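# Move one bottle from the cabinet to the bench

## Task

Take exactly one bottle out of the cabinet and leave it standing upright on the bench; the remaining two bottles must still be inside the cabinet.

## Robot and tools

Robot: two arms, left_arm and right_arm, each on its own carriage (left_rail and right_rail) driving along one shared floor track. left_rail is always the carriage on the +y side; the names do not match image sides. Each arm base sits at x = 0, y = its carriage position_m, z = 0.04 m, facing +x. left_arm's fingers can fold: grip with the outer quarter of the pads, near the fingertips, or a narrow part may slip or be held loosely; pressing those fingertips into a surface folds them quietly. right_arm's fingers are rigid.

Scene frame (all positions in results): fixed to the table, table top at z = 0, +z up, +x the direction the arms face, +y to their left, track along y at x = 0 with y = 0 at its middle. The table edge is at x = 0.17 m. Positions are metres, orientation is end_effector_quat_wxyz, velocities m/s and rad/s. Gripper axes: fingers point along its +z, close along its y; end_effector_position is the point between closed pads; fingertips extend about 33 mm past it at gaps up to 40 mm (about 9 mm when wide open). A block juts about 10 cm toward the gripper's +x.

Row layout (used by execute_actions and move): one flat list of 18 numbers, each in [-1, 1], always for both arms: left dx, dy, dz, rx, ry, rz, left gripper position, force_limit, speed, then the same nine for right. The six pose numbers are an offset, not a pose: measured from that arm's Hand target as it stood when the action or move began, expressed in that Hand target's own axes. 1.0 equals 0.6 m for dx/dy/dz or 180 degrees for rx/ry/rz, which together form one rotation vector. Every row in an action counts from the same start, and a repeated offset in a new call moves further. All-zero pose numbers hold an arm at its Hand target. Gripper position: +1 fully open (140 mm), about -0.8 pads touch, -1 closes until blocked. force_limit: -1 soft (about 14 N) up to +1 (about 58 N) for slow closes; faster closes squeeze harder. speed: -1 about 30 mm/s, 0 about 140, +1 about 250. To leave a gripper unchanged, resend its previous three numbers (0 is a real command). Orientation commands are clipped to 32 degrees from the current orientation each step.

execute_actions: actions (list) and cameras. Each action may have rows (1 to 15 rows, one per 1/30 s control step), steps (1 to 450, default 15; arms keep heading to the last row afterwards), until (conditions on left_rail/right_rail fields such as position_status, with comparisons like ["!=", "moving"], or {"all": {"status": "ended"}} / {"any": ...}), and device commands. Rails: {"left_rail": {"position_m": ...}} is an absolute place on the track (left_rail -0.8 to 1.5 m, right_rail -1.5 to 0.8 m), plus speed_m_s 0.01 to 1 and acceleration_factor 0.1 to 1, or {"stop": true}. After sending position_m, run an action with until position_status != moving, and let the carriage arrive before targeting scene points. Keep carriages at least 0.78 m apart. An empty actions list returns images and the scene number. Rows have no speed planning: ramp offsets gradually (about 0.01 per row) to avoid jerks.

move: target is one 18-number row or up to 15 rows (each counted from the same starting Hand targets); the arm follows a straight path there. speed in m/s (0.002 to 3.2, default 0.25), blend in metres for corners, stop_force in N (4 to 120) to end a path on contact, zero (with stop_force) to rezero first, blocking=false to return early. Result adds a move: line (done, off_target, moving, held, fault, and limits such as paced or held). No obstacle avoidance; avoid paths near an arm's own base.

wait: seconds 0 to 10, robot keeps last commands. stop: brakes a running move (not carriages). zoom_image: camera name plus region [x0, y0, x1, y1] in pixels, at most 504 each side, only on the latest images. zero_wrist_force: arm. finished_scene: scene number, ends the scene irreversibly once the bottle stands on the bench on its own.

Cameras: cam_high, cam_low, cam_front, cam_side, cam_left_wrist, cam_right_wrist, each 896x504.

Result lines: Hand target (where next offsets count from), Tool commands, Joint positions (rail m, then six joint angles rad), Joint velocities, joint torques, Wrist force/torque in end-effector axes plus the peak since last shown. object_status: 0 moving, 1 blocked while opening, 2 blocked while closing (a grip; check for this after closing), 3 reached the commanded position or pads met. position_measured is in counts: 3 open, 75 about 100 mm, 139 about 60 mm, 200 about 20 mm, 230 pads together. position_status: moving, done, contact_stop, time_out, stopped, stopped_with_arm, stopped_for_other_arm, stopped_for_other_carriage; position_answer taken or not_taken (resend once still).

Avoid: dropping or releasing a bottle in motion, knocking over the other bottles, anything falling off the table or onto the track or metal strip (that fails the task), hard hits on the cabinet or table, arms touching each other, pushing a target past a firm contact (stiff arms fault out). Around 150 N external force or joint torque limits (elbow 135, wrists about 42 N m) stop an arm for 10 s. Holding loads long or stretching out heats motors; a MOTOR HOT line warns before an over-temperature stop.

Each tool is called after "Request:" as name(argument=value, ...), one argument or row to a line, values as JSON.

## Session

Request:
execute_actions(
  actions=[],
)

Scene clock: 0.00 s.
left_arm: end_effector_position=(+0.3563, +1.0505, +0.5790) position_measured=3 object_status=3 end_effector_quat_wxyz=(+0.000, +0.000, +1.000, +0.000) | right_arm: end_effector_position=(+0.3563, -0.9830, +0.5790) position_measured=3 object_status=3 end_effector_quat_wxyz=(+0.000, +0.000, +1.000, +0.000)
Joint positions: left_arm=[0.972 -0.281 -2.157 1.821 -1.235 -1.571 -0.28] | right_arm=[-1.062 -0.281 -2.157 1.821 -1.235 -1.571 -0.28]
Joint velocities: within noise
Joint torques (N m): no reading
Wrist force (N): no reading
Wrist torque (N m): no reading
Wrist force, peak (N): no reading
Hand target: left_arm +0.3563, +1.0505, +0.5790; +0.000, +0.000, +1.000, +0.000 | right_arm +0.3563, -0.9830, +0.5790; +0.000, +0.000, +1.000, +0.000
Tool commands: left_gripper/position=+1.0 left_gripper/force_limit=+1.0 left_gripper/speed=+1.0 right_gripper/position=+1.0 right_gripper/force_limit=+1.0 right_gripper/speed=+1.0
left_rail: position_m=0.972 position_status=done
right_rail: position_m=-1.062 position_status=done

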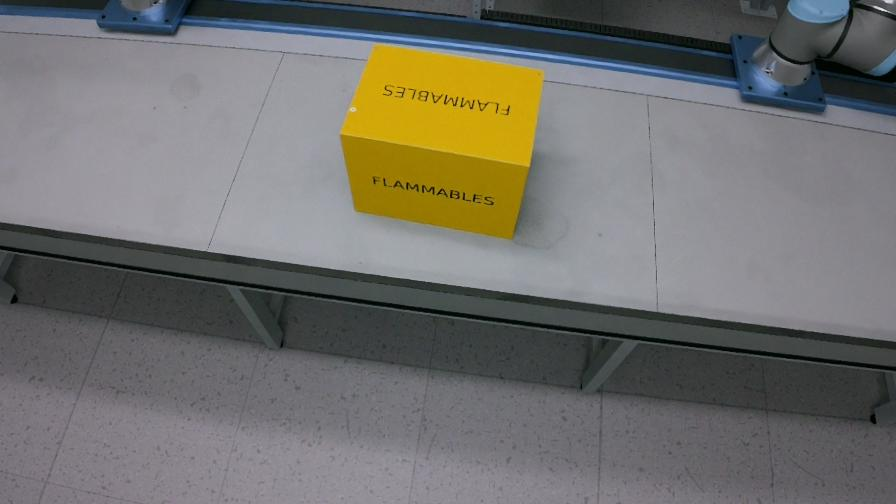

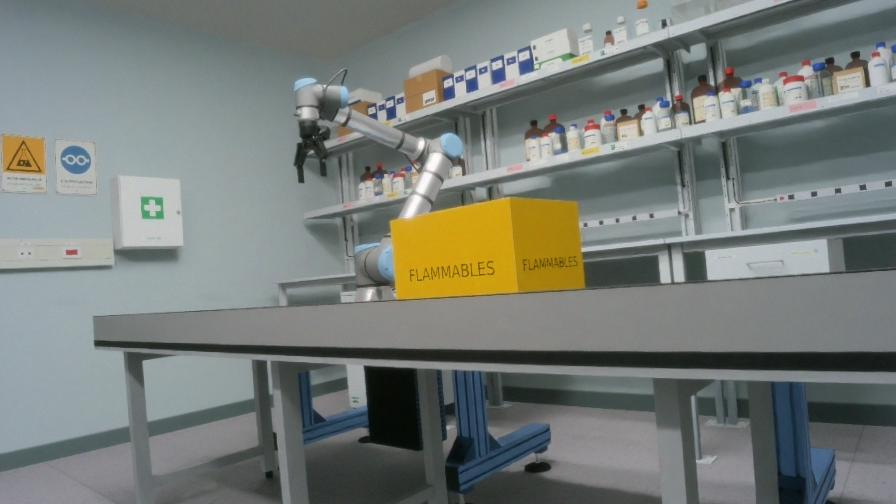

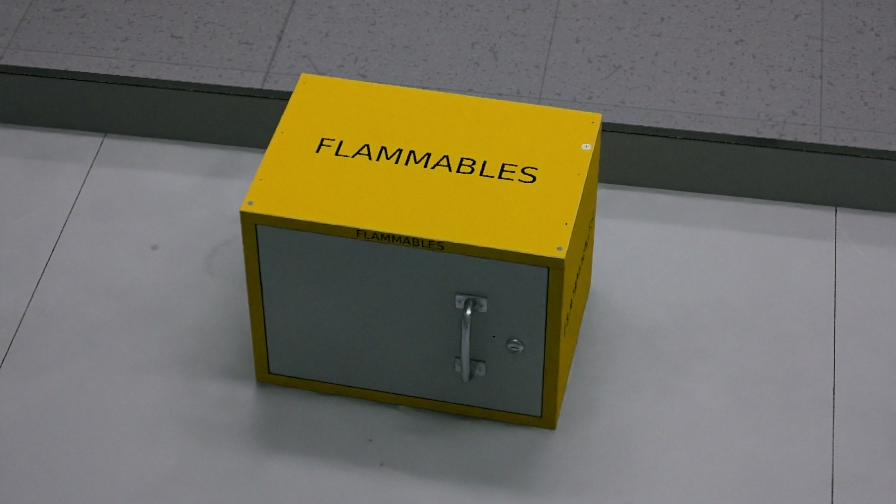

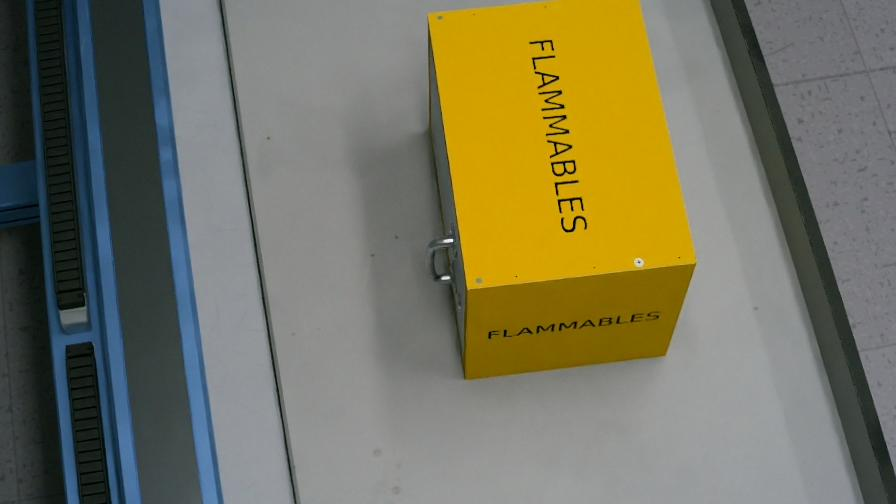

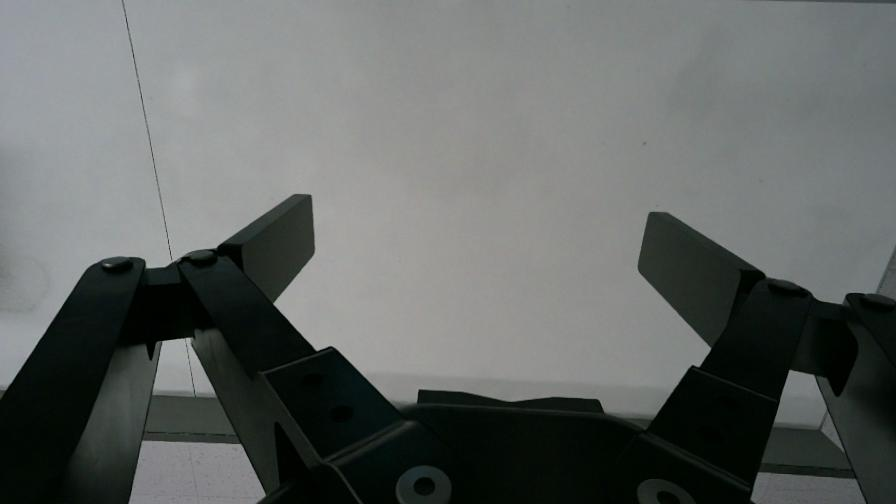

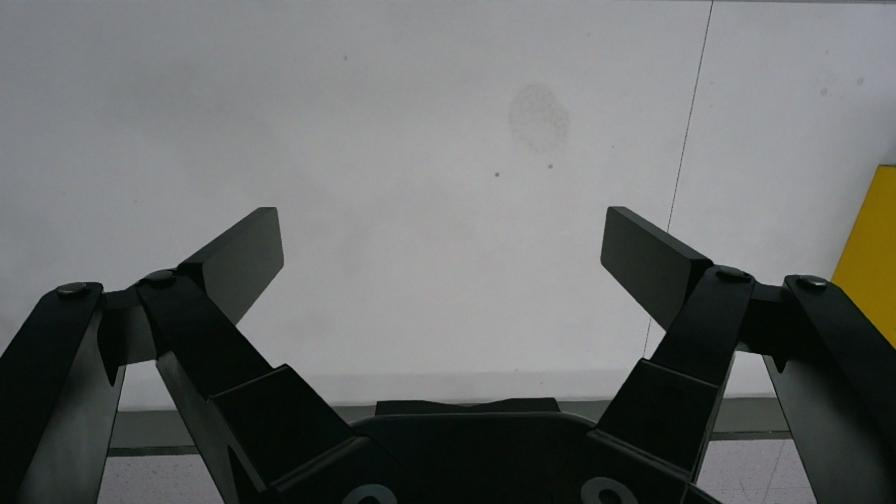

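Request:
zoom_image(
  camera="cam_front",
  region=[230, 200, 610, 440],
)

Request:
zoom_image(
  camera="cam_side",
  region=[400, 180, 720, 400],
)

Scaled by 1.326 from the camera's 896x504 image, which has a finer 1280x720 frame.

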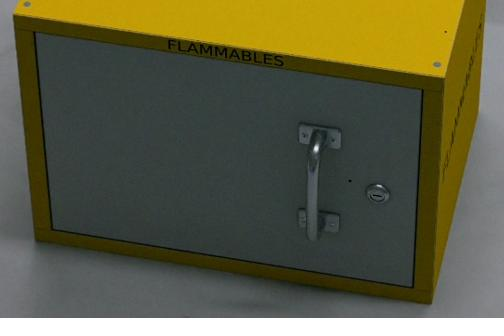

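Scaled by 1.575 from the camera's 896x504 image, which has a finer 1280x720 frame.

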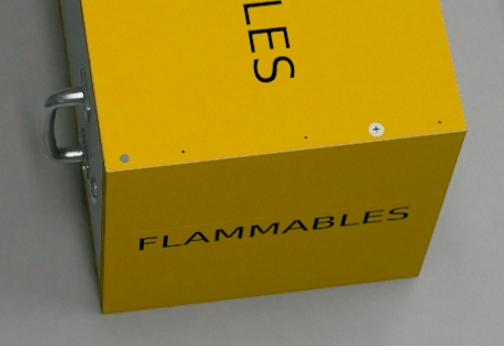

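Request:
execute_actions(
  actions=[
    {"right_rail":{"position_m":-0.6,"speed_m_s":0.4},"steps":120,"until":{"right_rail":{"position_status":["!=","moving"]}}},
  ],
  cameras=["cam_right_wrist","cam_high","cam_front"],
)

Scene clock: 27.57 s.
left_arm: end_effector_position=(+0.3563, +1.0505, +0.5790) position_measured=3 object_status=3 end_effector_quat_wxyz=(+0.000, +0.000, +1.000, +0.000) | right_arm: end_effector_position=(+0.3563, -0.5214, +0.5790) position_measured=3 object_status=3 end_effector_quat_wxyz=(+0.000, +0.000, +1.000, +0.000)
Joint positions: left_arm=[0.972 -0.281 -2.157 1.821 -1.235 -1.571 -0.28] | right_arm=[-0.6 -0.281 -2.157 1.821 -1.235 -1.571 -0.28]
Joint torques (N m): left_arm=[-0.47 1.08 -51.86 -4.47 0.25 -0.03] | right_arm=[0.81 2.22 -47.16 -4.65 -0.35 0.44]
Wrist force (N): left_arm=[-0.4 0.1 -0.3] | right_arm=[-0.4 0.5 -0.1]
Wrist torque (N m): left_arm=[0.02 0.09 0.00] | right_arm=[0.12 0.08 0.00]
Wrist force, peak (N): left_arm=[-0.5 0.5 -0.1] | right_arm=[-0.4 2.7 0.3]
Hand target: left_arm +0.3563, +1.0505, +0.5790; +0.000, +0.000, +1.000, +0.000 | right_arm +0.3563, -0.5214, +0.5790; +0.000, +0.000, +1.000, +0.000
Tool commands: left_gripper/position=+1.0 left_gripper/force_limit=+1.0 left_gripper/speed=+1.0 right_gripper/position=+1.0 right_gripper/force_limit=+1.0 right_gripper/speed=+1.0
left_rail: position_m=0.972 position_status=done
right_rail: position_m=-0.600 speed_m_s=0.40 position_status=done
Images, in order (width x height): cam_high 896x504, cam_front 896x504, cam_right_wrist 896x504.

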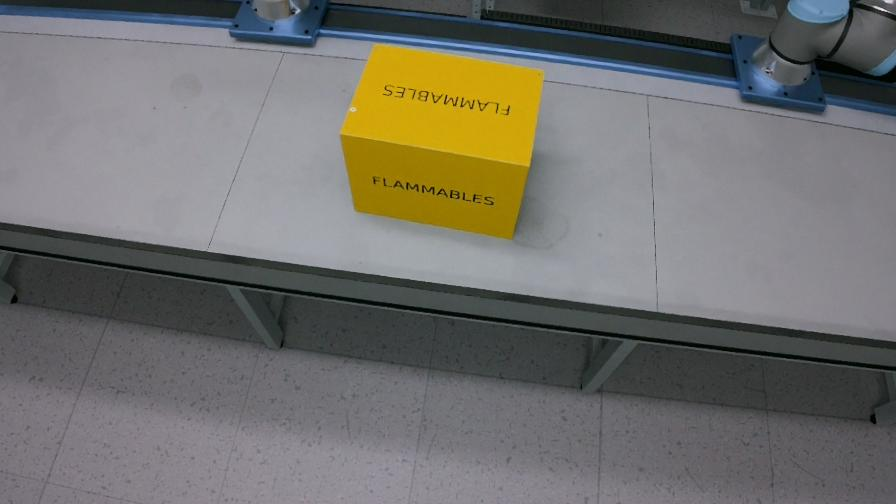

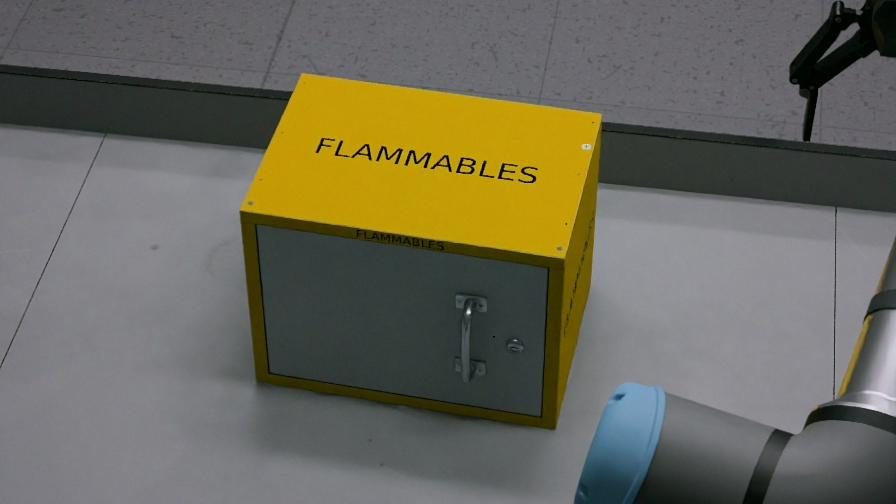

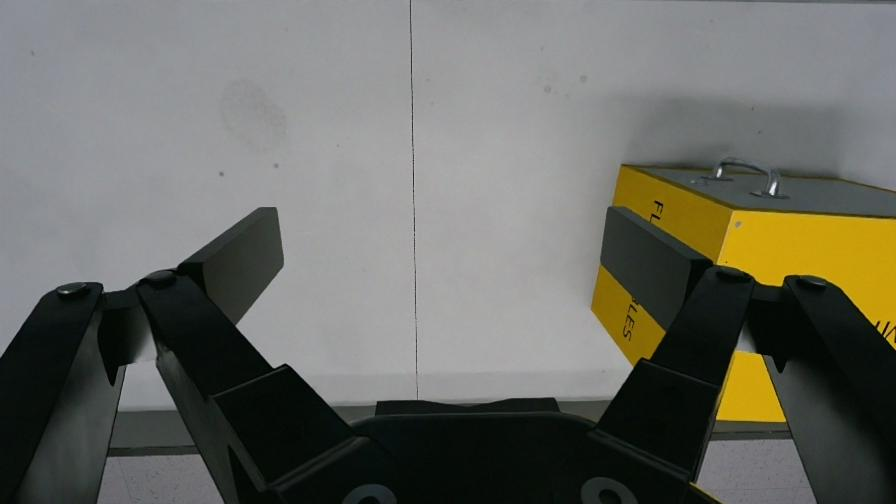

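Request:
execute_actions(
  actions=[
    {"right_rail":{"position_m":-0.7},"steps":120,"until":{"right_rail":{"position_status":["!=","moving"]}}},
  ],
)

Request:
move(
  target=[0,0,0,0,0,0,1,1,1,0.333,0.617,0.5,0,-0.5,0,1,1,1],
  speed=0.2,
  cameras=["cam_right_wrist","cam_high","cam_front"],
)

Scene clock: 65.10 s.
left_arm: end_effector_position=(+0.3563, +1.0505, +0.5790) position_measured=3 object_status=3 end_effector_quat_wxyz=(+0.000, +0.000, +1.000, +0.000) | right_arm: end_effector_position=(+0.3563, -0.6214, +0.5790) position_measured=3 object_status=3 end_effector_quat_wxyz=(+0.000, +0.000, +1.000, +0.000)
Joint positions: left_arm=[0.972 -0.281 -2.157 1.821 -1.235 -1.571 -0.28] | right_arm=[-0.7 -0.281 -2.157 1.821 -1.235 -1.571 -0.281]
Joint torques (N m): left_arm=[0.66 3.19 -50.99 -4.58 0.26 -0.16] | right_arm=[0.8 2.27 -47.54 -4.7 -0.28 0.56]
Wrist force (N): left_arm=[-0.4 0.2 0.0] | right_arm=[-0.5 0.2 -0.2]
Wrist torque (N m): left_arm=[0.05 0.09 0.01] | right_arm=[0.05 0.11 0.00]
Wrist force, peak (N): left_arm=[-0.6 0.4 -0.4] | right_arm=[-0.5 3.7 -0.2]
Hand target: left_arm +0.3563, +1.0505, +0.5790; +0.000, +0.000, +1.000, +0.000 | right_arm +0.3563, -0.6214, +0.5790; +0.000, +0.000, +1.000, +0.000
Tool commands: left_gripper/position=+1.0 left_gripper/force_limit=+1.0 left_gripper/speed=+1.0 right_gripper/position=+1.0 right_gripper/force_limit=+1.0 right_gripper/speed=+1.0
left_rail: position_m=0.972 position_status=done
right_rail: position_m=-0.700 speed_m_s=0.40 position_status=done

Scene clock: 69.63 s.
left_arm: end_effector_position=(+0.3563, +1.0505, +0.5790) position_measured=3 object_status=3 end_effector_quat_wxyz=(+0.000, +0.000, +1.000, +0.000) | right_arm: end_effector_position=(+0.1577, -0.2511, +0.2790) position_measured=3 object_status=3 end_effector_quat_wxyz=(+0.707, -0.007, +0.707, +0.007)
Joint positions: left_arm=[0.972 -0.281 -2.157 1.821 -1.235 -1.571 -0.28] | right_arm=[-0.7 1.59 -1.333 2.581 -2.857 -3.142 1.532]
Joint torques (N m): left_arm=[-0.51 1.67 -52.8 -4.48 0.17 0.02] | right_arm=[-10.29 -24.64 -31.64 -6.49 -6.21 3.53]
Wrist force (N): left_arm=[-0.4 0.2 -0.3] | right_arm=[0.3 0.8 2.3]
Wrist torque (N m): left_arm=[0.02 0.10 0.00] | right_arm=[-0.01 -0.45 -0.20]
Wrist force, peak (N): left_arm=[-0.8 0.4 -0.1] | right_arm=[1.8 1.7 2.0]
Hand target: left_arm +0.3563, +1.0505, +0.5790; +0.000, +0.000, +1.000, +0.000 | right_arm +0.1566, -0.2512, +0.2790; +0.707, +0.000, +0.707, +0.000
Off the commanded pose: left_arm 0.000 m, 0 deg | right_arm 0.001 m, 1 deg.
left_rail: position_m=0.972 position_status=done
right_rail: position_m=-0.700 speed_m_s=0.40 position_status=done
move: done
Images, in order (width x height): cam_high 896x504, cam_front 896x504, cam_right_wrist 896x504.

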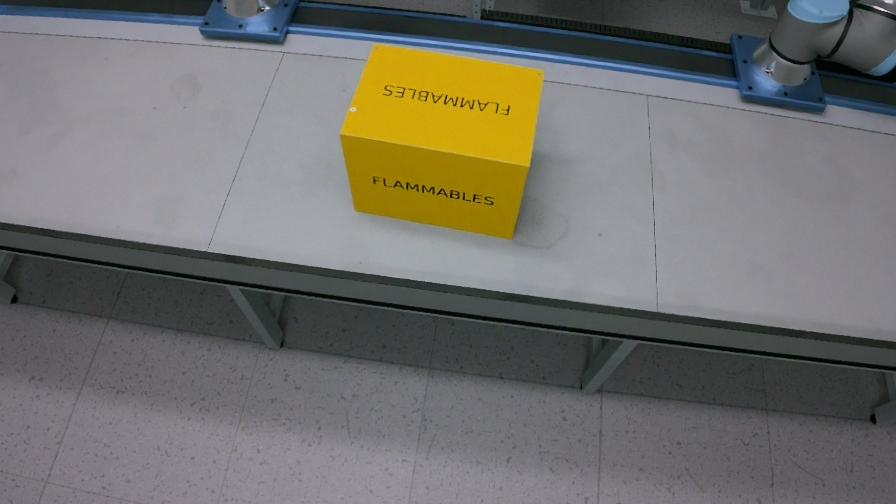

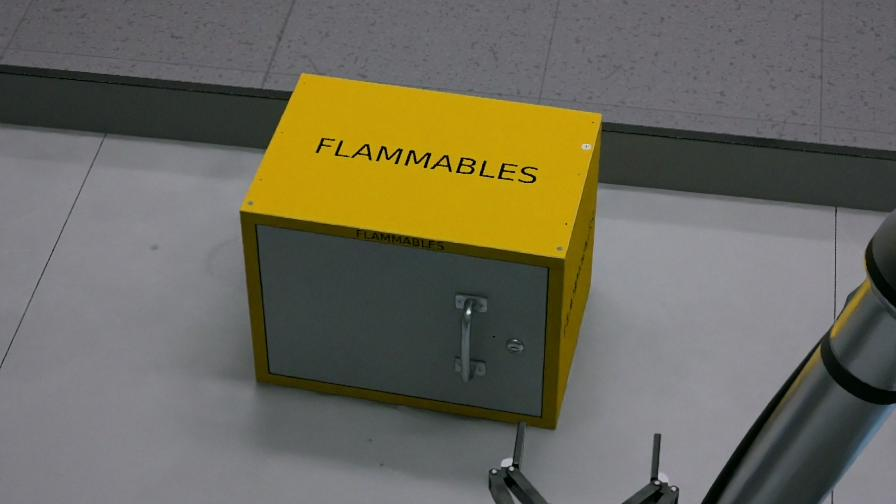

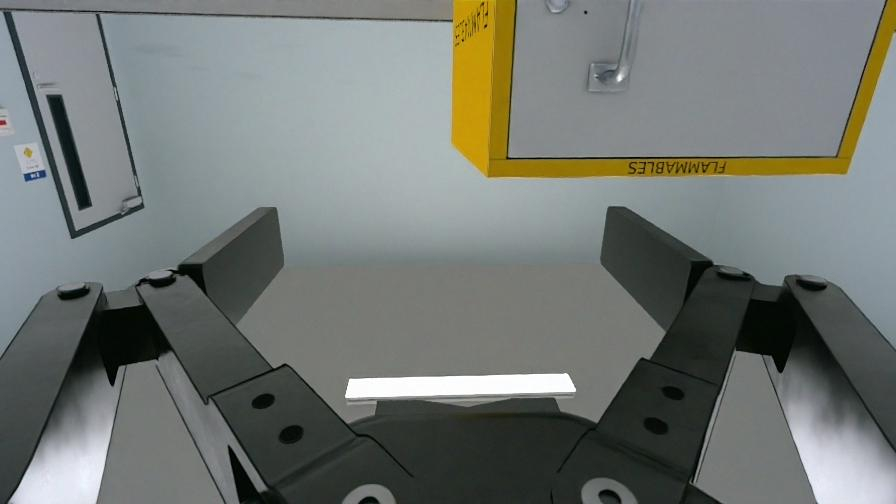

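Request:
move(
  target=[0,0,0,0,0,0,1,1,1,0.223,0.193,0.18,-0.139,0,0,1,1,1],
  speed=0.15,
  cameras=["cam_right_wrist","cam_side","cam_front"],
)

Scene clock: 106.93 s.
left_arm: end_effector_position=(+0.3563, +1.0505, +0.5790) position_measured=3 object_status=3 end_effector_quat_wxyz=(+0.000, +0.000, +1.000, +0.000) | right_arm: end_effector_position=(+0.2632, -0.1347, +0.1451) position_measured=3 object_status=3 end_effector_quat_wxyz=(+0.777, -0.004, +0.630, -0.008)
Joint positions: left_arm=[0.972 -0.281 -2.157 1.821 -1.235 -1.571 -0.28] | right_arm=[-0.7 1.384 -0.944 2.35 -2.264 -3.418 2.287]
Joint torques (N m): left_arm=[-0.34 0.76 -52.52 -4.27 0.59 -0.01] | right_arm=[12.93 -50.75 -24.38 -6.99 -0.34 -2.73]
Wrist force (N): left_arm=[-0.5 0.4 -0.1] | right_arm=[0.8 1.3 2.4]
Wrist torque (N m): left_arm=[0.10 0.11 0.00] | right_arm=[0.16 -0.51 -0.06]
Wrist force, peak (N): left_arm=[-0.2 0.7 0.0] | right_arm=[-2.8 -4.4 5.7]
Hand target: left_arm +0.3563, +1.0505, +0.5790; +0.000, +0.000, +1.000, +0.000 | right_arm +0.2632, -0.1347, +0.1451; +0.777, -0.004, +0.630, -0.008 (not the last commanded pose)
Off the commanded pose: left_arm 0.000 m, 0 deg | right_arm 0.002 m, 28 deg.
left_rail: position_m=0.972 position_status=done
right_rail: position_m=-0.700 speed_m_s=0.40 position_status=done
led back after a hold (right arm): the arm was led back toward your command in small steps, so it may still be short of it.
move: held (right_arm; a check stopped the path); limits=paced,held
pose unreachable (right arm): on one or more control steps of this call, first in action 0 (counted from 0), this arm could not follow its commanded pose, so it was not sent that pose on those steps. It may still have moved: this result reports where it is.
cause: moving toward the commanded pose would bring a part of the arm (just beyond joint 6 (wrist 2)) too close to the robot's own body.
Images, in order (width x height): cam_front 896x504, cam_side 896x504, cam_right_wrist 896x504.

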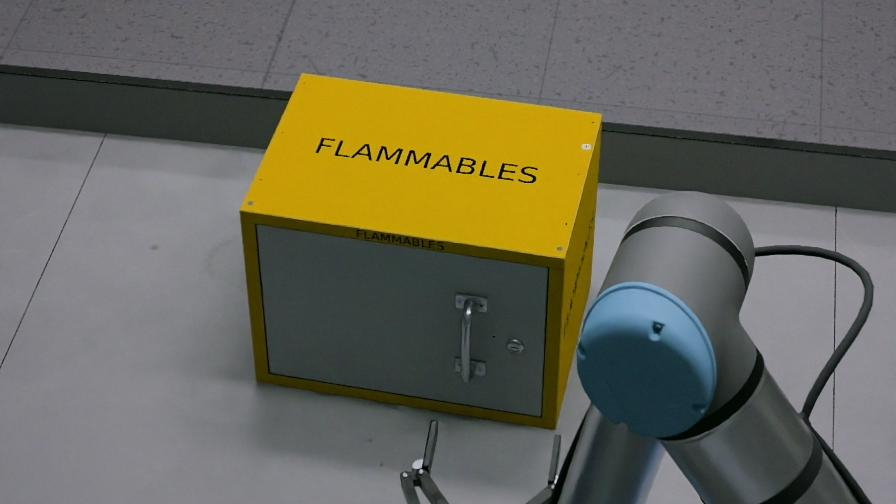

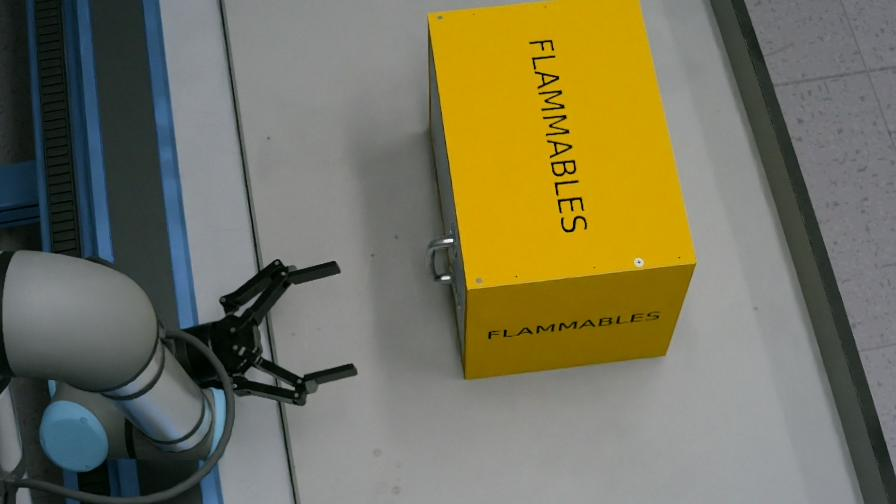

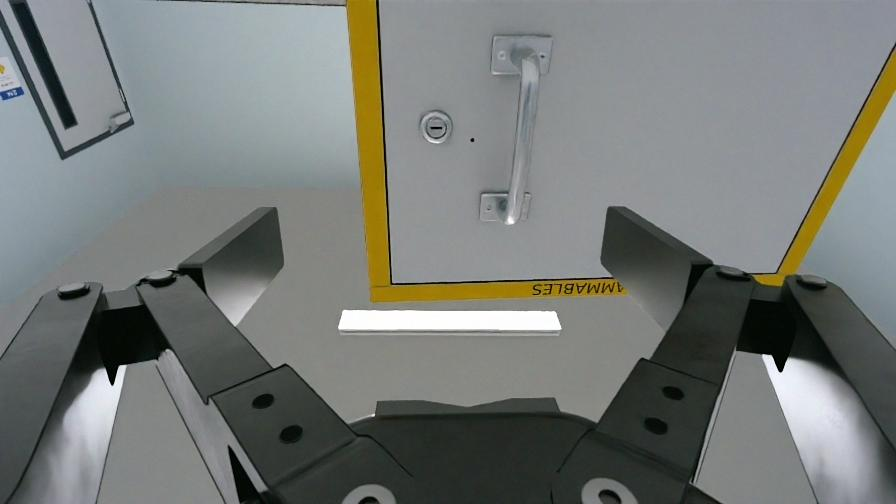

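Request:
move(
  target=[0,0,0,0,0,0,1,1,1,-0.065,0.003,0.071,-0.171,0.199,-0.014,1,1,1],
  speed=0.15,
  cameras=["cam_right_wrist","cam_side"],
)

Scene clock: 137.27 s.
left_arm: end_effector_position=(+0.3563, +1.0505, +0.5790) position_measured=3 object_status=3 end_effector_quat_wxyz=(+0.000, +0.000, +1.000, +0.000) | right_arm: end_effector_position=(+0.2968, -0.1324, +0.1920) position_measured=3 object_status=3 end_effector_quat_wxyz=(+0.519, -0.217, +0.815, +0.140)
Joint positions: left_arm=[0.972 -0.281 -2.157 1.821 -1.235 -1.571 -0.28] | right_arm=[-0.7 1.066 -1.543 2.299 -0.258 -4.226 3.393]
Joint torques (N m): left_arm=[-1.67 3.45 -52.14 -4.35 0.59 -0.17] | right_arm=[-8.02 -48.02 -45.32 1.7 -1.52 -2.72]
Wrist force (N): left_arm=[-0.2 0.4 -0.5] | right_arm=[-0.2 0.3 1.1]
Wrist torque (N m): left_arm=[0.10 0.05 0.00] | right_arm=[-0.04 -0.34 -0.04]
Wrist force, peak (N): left_arm=[-0.6 -0.3 0.4] | right_arm=[1.1 1.5 3.3]
Hand target: left_arm +0.3563, +1.0505, +0.5790; +0.000, +0.000, +1.000, +0.000 | right_arm +0.2968, -0.1324, +0.1920; +0.519, -0.218, +0.815, +0.140
Off the commanded pose: left_arm 0.000 m, 0 deg | right_arm 0.000 m, 0 deg.
left_rail: position_m=0.972 position_status=done
right_rail: position_m=-0.700 speed_m_s=0.40 position_status=done
move: done
Images, in order (width x height): cam_side 896x504, cam_right_wrist 896x504.

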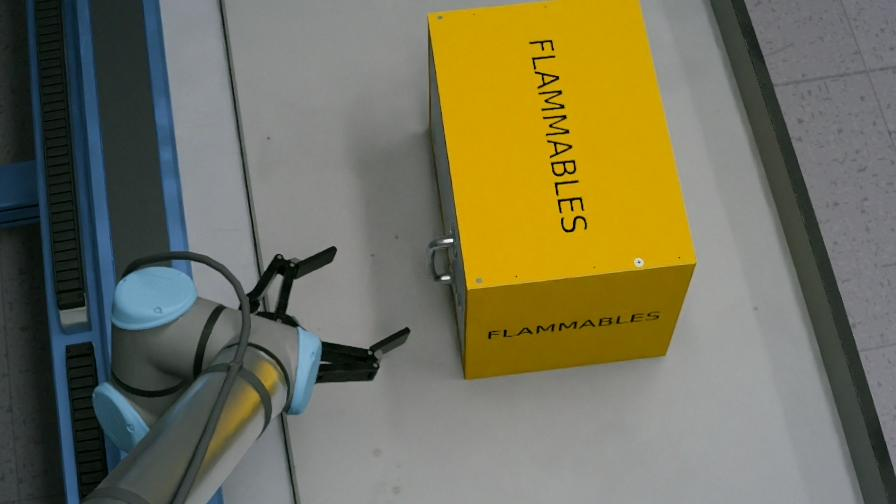

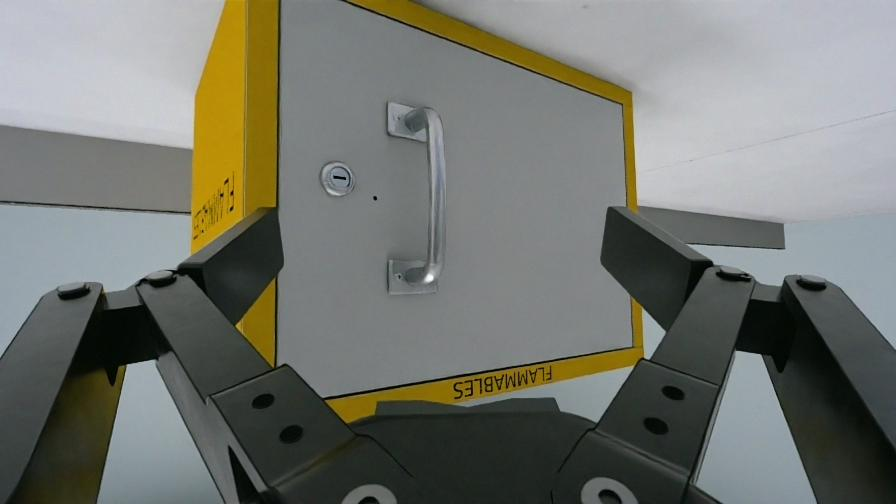

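Request:
execute_actions(
  actions=[
    {"rows":[[0,0,0,0,0,0,1,1,1,0,0,0,0,0,0,-0.15,0,-0.5]],"steps":60},
  ],
)

Request:
move(
  target=[0,0,0,0,0,0,1,1,1,0,-0.008,0.15,0,0,0,-0.15,0,-0.5],
  speed=0.06,
  stop_force=12,
  cameras=["cam_right_wrist","cam_side"],
)

Scene clock: 150.13 s.
left_arm: end_effector_position=(+0.3563, +1.0505, +0.5790) position_measured=3 object_status=3 end_effector_quat_wxyz=(+0.000, +0.000, +1.000, +0.000) | right_arm: end_effector_position=(+0.2968, -0.1324, +0.1920) position_measured=148 object_status=3 end_effector_quat_wxyz=(+0.519, -0.218, +0.815, +0.140)
Joint positions: left_arm=[0.972 -0.281 -2.157 1.821 -1.235 -1.571 -0.28] | right_arm=[-0.7 1.066 -1.543 2.298 -0.258 -4.226 3.393]
Joint torques (N m): left_arm=[-0.57 3.47 -52.11 -4.76 0.59 -0.03] | right_arm=[-9.6 -47.02 -44.36 1.57 -1.29 -2.66]
Wrist force (N): left_arm=[-0.2 0.1 -0.2] | right_arm=[0.3 0.8 1.5]
Wrist torque (N m): left_arm=[0.01 0.04 0.00] | right_arm=[0.06 -0.39 -0.05]
Wrist force, peak (N): left_arm=[-0.8 0.1 -0.4] | right_arm=[0.1 0.7 1.9]
Hand target: left_arm +0.3563, +1.0505, +0.5790; +0.000, +0.000, +1.000, +0.000 | right_arm +0.2968, -0.1324, +0.1920; +0.519, -0.218, +0.815, +0.140
Off the commanded pose: left_arm 0.000 m, 0 deg | right_arm 0.000 m, 0 deg.
left_rail: position_m=0.972 position_status=done
right_rail: position_m=-0.700 speed_m_s=0.40 position_status=done

Scene clock: 152.60 s.
left_arm: end_effector_position=(+0.3563, +1.0505, +0.5790) position_measured=3 object_status=3 end_effector_quat_wxyz=(+0.000, +0.000, +1.000, +0.000) | right_arm: end_effector_position=(+0.3698, -0.0957, +0.1540) position_measured=148 object_status=3 end_effector_quat_wxyz=(+0.519, -0.218, +0.815, +0.140)
Joint positions: left_arm=[0.972 -0.281 -2.157 1.821 -1.235 -1.571 -0.28] | right_arm=[-0.7 0.96 -1.414 2.243 -0.354 -4.32 3.338]
Joint torques (N m): left_arm=[-0.35 2.94 -51.79 -4.66 0.43 0.16] | right_arm=[-9.32 -32.23 -42.72 -2.5 -1.89 -2.57]
Wrist force (N): left_arm=[-0.2 -0.1 -0.3] | right_arm=[-0.2 0.2 0.9]
Wrist torque (N m): left_arm=[-0.01 0.05 0.00] | right_arm=[-0.04 -0.30 -0.02]
Wrist force, peak (N): left_arm=[-0.7 0.5 -0.2] | right_arm=[-0.4 0.5 2.1]
Hand target: left_arm +0.3563, +1.0505, +0.5790; +0.000, +0.000, +1.000, +0.000 | right_arm +0.3698, -0.0957, +0.1540; +0.519, -0.218, +0.815, +0.140
Off the commanded pose: left_arm 0.000 m, 0 deg | right_arm 0.000 m, 0 deg.
left_rail: position_m=0.972 position_status=done
right_rail: position_m=-0.700 speed_m_s=0.40 position_status=done
move: done
Images, in order (width x height): cam_side 896x504, cam_right_wrist 896x504.

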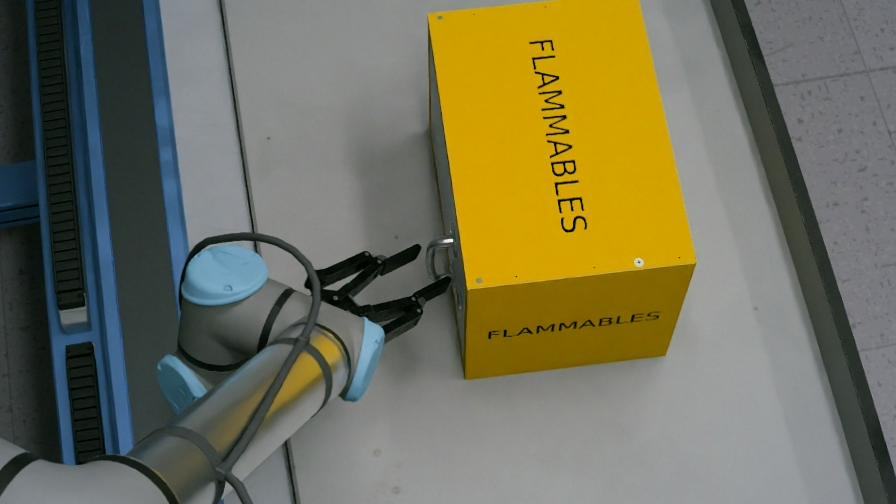

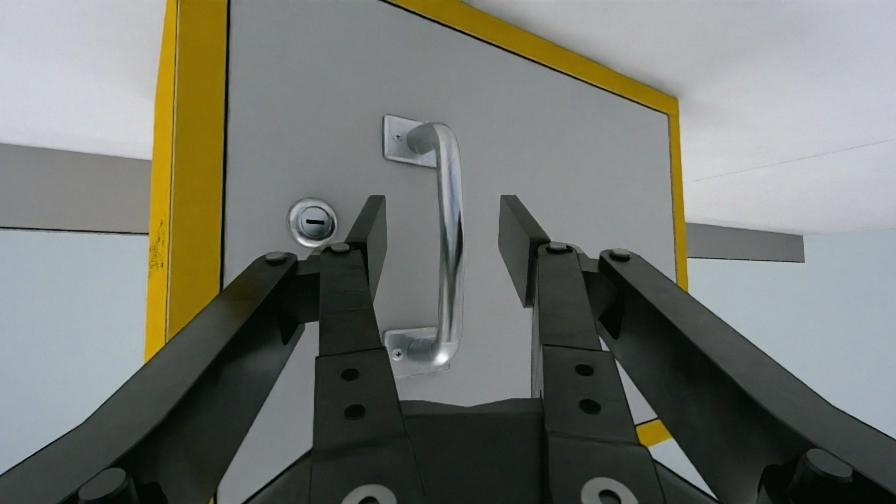

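Request:
execute_actions(
  actions=[
    {"rows":[[0,0,0,0,0,0,1,1,1,0,0,0,0,0,0,-1,0,-1]],"steps":75},
  ],
  cameras=["cam_right_wrist"],
)

Scene clock: 158.57 s.
left_arm: end_effector_position=(+0.3563, +1.0505, +0.5790) position_measured=3 object_status=3 end_effector_quat_wxyz=(+0.000, +0.000, +1.000, +0.000) | right_arm: end_effector_position=(+0.3698, -0.0957, +0.1540) position_measured=215 object_status=2 end_effector_quat_wxyz=(+0.519, -0.218, +0.815, +0.140)
Joint positions: left_arm=[0.972 -0.281 -2.157 1.821 -1.235 -1.571 -0.28] | right_arm=[-0.7 0.96 -1.414 2.243 -0.354 -4.32 3.338]
Joint torques (N m): left_arm=[0.51 4.72 -52.08 -4.58 0.56 0.29] | right_arm=[-10.54 -36.8 -27.93 1.28 9.45 -0.19]
Wrist force (N): left_arm=[0.0 0.4 0.0] | right_arm=[3.0 15.6 -4.9]
Wrist torque (N m): left_arm=[0.07 0.01 0.01] | right_arm=[-0.33 -0.27 -0.51]
Wrist force, peak (N): left_arm=[-0.5 -0.2 -0.6] | right_arm=[2.6 18.9 -0.4]
Hand target: left_arm +0.3563, +1.0505, +0.5790; +0.000, +0.000, +1.000, +0.000 | right_arm +0.3698, -0.0957, +0.1540; +0.519, -0.218, +0.815, +0.140
Off the commanded pose: left_arm 0.000 m, 0 deg | right_arm 0.000 m, 0 deg.
left_rail: position_m=0.972 position_status=done
right_rail: position_m=-0.700 speed_m_s=0.40 position_status=done
Images, in order (width x height): cam_right_wrist 896x504.

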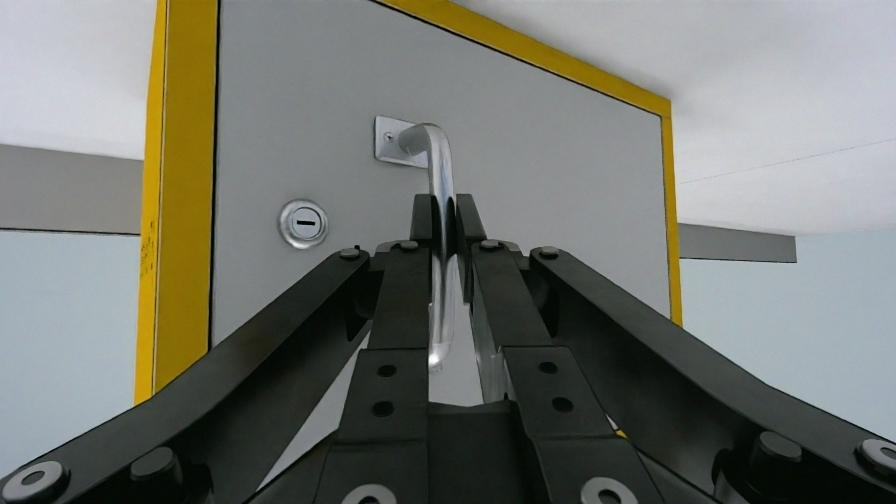

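Request:
move(
  target=[0,0,0,0,0,0,1,1,1,0.0205,0.049,-0.044,0,0,0,-1,0,-1],
  speed=0.03,
  stop_force=50,
  cameras=["cam_right_wrist","cam_side","cam_front"],
)

Scene clock: 178.60 s.
left_arm: end_effector_position=(+0.3563, +1.0505, +0.5790) position_measured=3 object_status=3 end_effector_quat_wxyz=(+0.000, +0.000, +1.000, +0.000) | right_arm: end_effector_position=(+0.3299, -0.0848, +0.1540) position_measured=215 object_status=2 end_effector_quat_wxyz=(+0.519, -0.218, +0.815, +0.140)
Joint positions: left_arm=[0.972 -0.281 -2.157 1.821 -1.235 -1.571 -0.28] | right_arm=[-0.7 1.052 -1.403 2.233 -0.335 -4.238 3.385]
Joint torques (N m): left_arm=[-1.02 4.39 -51.08 -4.35 0.76 0.12] | right_arm=[15.78 -34.29 -45.25 0.23 1.06 3.53]
Wrist force (N): left_arm=[0.1 0.1 -0.1] | right_arm=[1.6 -4.0 2.3]
Wrist torque (N m): left_arm=[0.03 -0.02 0.00] | right_arm=[0.37 0.00 -0.36]
Wrist force, peak (N): left_arm=[-0.5 0.0 -0.6] | right_arm=[4.0 9.0 15.2]
Hand target: left_arm +0.3563, +1.0505, +0.5790; +0.000, +0.000, +1.000, +0.000 | right_arm +0.3299, -0.0848, +0.1540; +0.519, -0.218, +0.815, +0.140
Off the commanded pose: left_arm 0.000 m, 0 deg | right_arm 0.000 m, 0 deg.
left_rail: position_m=0.972 position_status=done
right_rail: position_m=-0.700 speed_m_s=0.40 position_status=done
move: done
Images, in order (width x height): cam_front 896x504, cam_side 896x504, cam_right_wrist 896x504.

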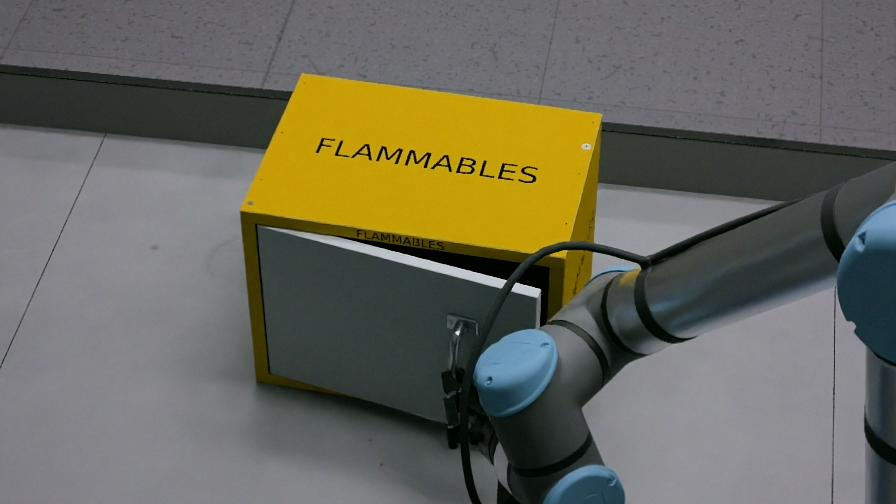

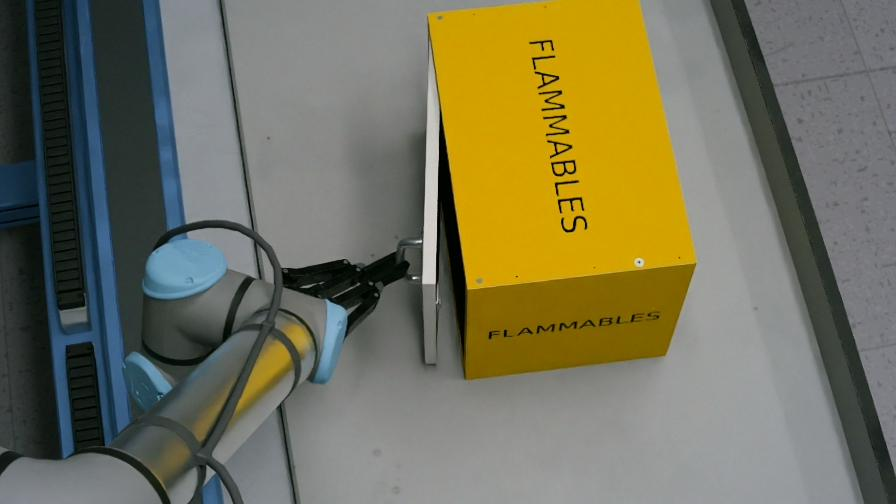

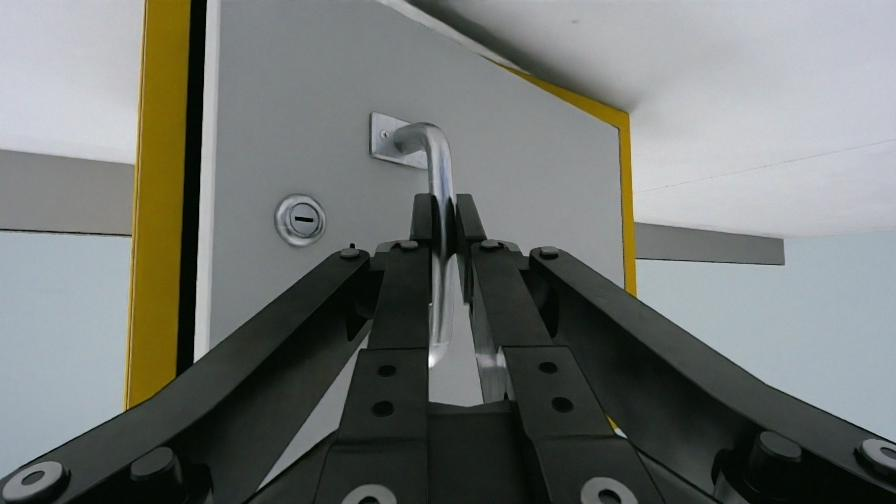

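Request:
move(
  target=[
    [0,0,0,0,0,0,1,1,1,0.0165,0.0585,-0.035,0,0,0,-1,0,-1],
    [0,0,0,0,0,0,1,1,1,0.028,0.1215,-0.06,0,0,0,-1,0,-1],
    [0,0,0,0,0,0,1,1,1,0.0355,0.189,-0.076,0,0,0,-1,0,-1],
  ],
  speed=0.04,
  blend=0.01,
  stop_force=50,
  cameras=["cam_right_wrist","cam_side","cam_front","cam_high"],
)

Scene clock: 187.17 s.
left_arm: end_effector_position=(+0.3563, +1.0505, +0.5790) position_measured=3 object_status=3 end_effector_quat_wxyz=(+0.000, +0.000, +1.000, +0.000) | right_arm: end_effector_position=(+0.2297, -0.0117, +0.1542) position_measured=215 object_status=2 end_effector_quat_wxyz=(+0.519, -0.218, +0.815, +0.140)
Joint positions: left_arm=[0.972 -0.281 -2.157 1.821 -1.235 -1.571 -0.28] | right_arm=[-0.7 1.31 -1.283 2.083 -0.217 -4.016 3.544]
Joint torques (N m): left_arm=[-0.76 4.32 -52.24 -4.59 1.01 0.33] | right_arm=[9.98 -43.02 -51.55 -0.93 1.09 3.93]
Wrist force (N): left_arm=[-0.5 -0.2 0.0] | right_arm=[2.9 -6.6 -10.5]
Wrist torque (N m): left_arm=[-0.04 0.11 0.00] | right_arm=[0.59 0.23 -0.63]
Wrist force, peak (N): left_arm=[-0.7 0.2 -0.2] | right_arm=[8.9 -12.8 -6.2]
Hand target: left_arm +0.3563, +1.0505, +0.5790; +0.000, +0.000, +1.000, +0.000 | right_arm +0.2297, -0.0117, +0.1542; +0.519, -0.218, +0.815, +0.140
Off the commanded pose: left_arm 0.000 m, 0 deg | right_arm 0.000 m, 0 deg.
left_rail: position_m=0.972 position_status=done
right_rail: position_m=-0.700 speed_m_s=0.40 position_status=done
move: done
Images, in order (width x height): cam_high 896x504, cam_front 896x504, cam_side 896x504, cam_right_wrist 896x504.

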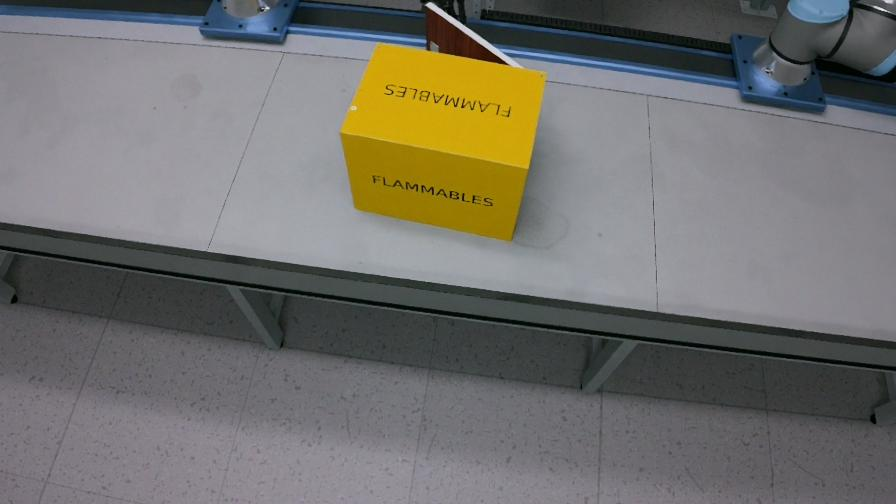

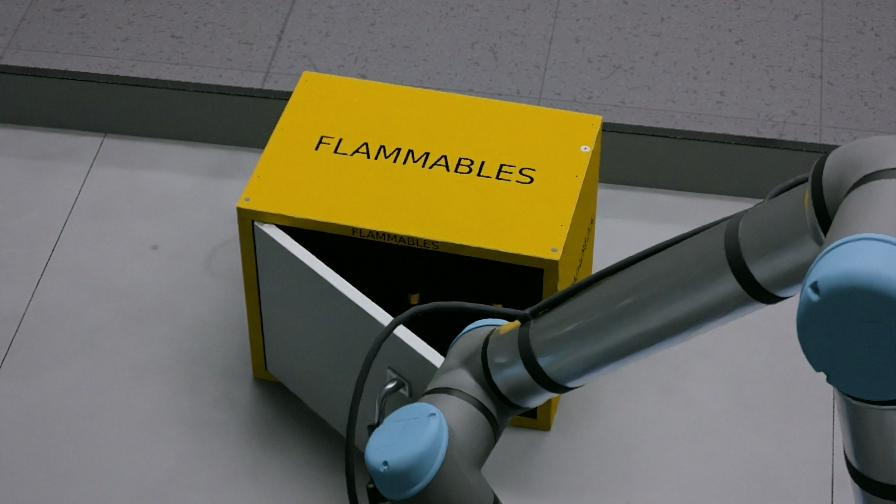

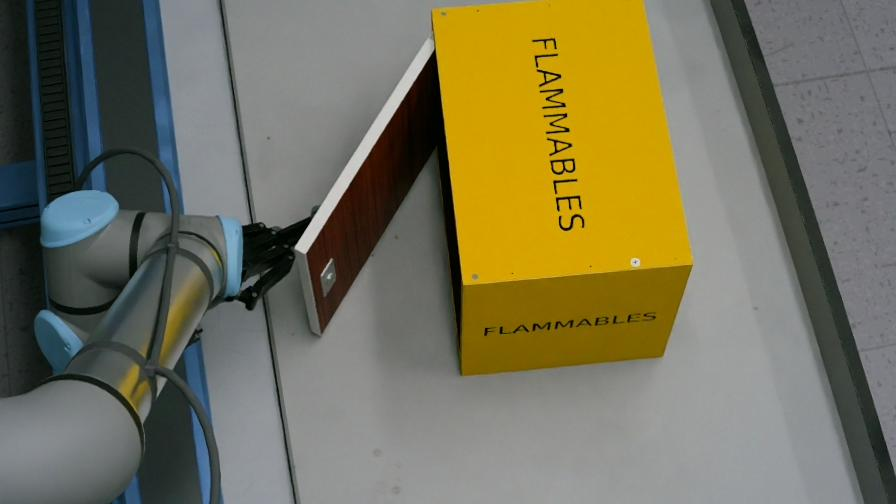

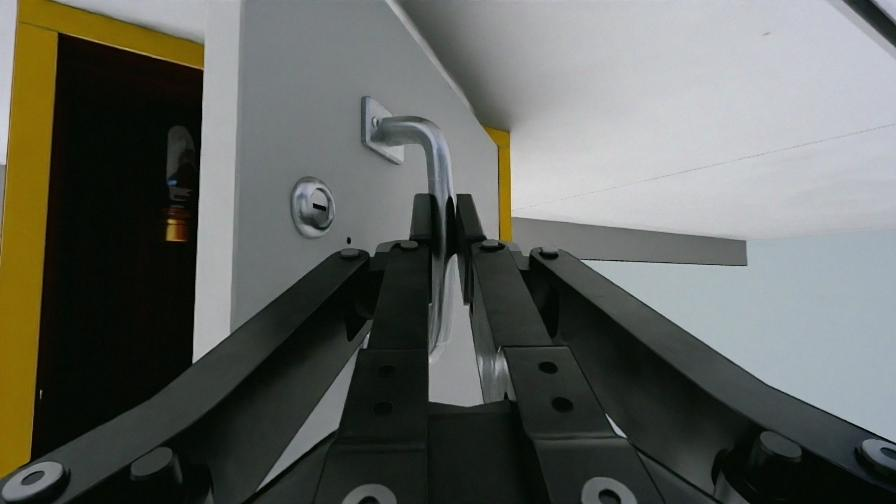

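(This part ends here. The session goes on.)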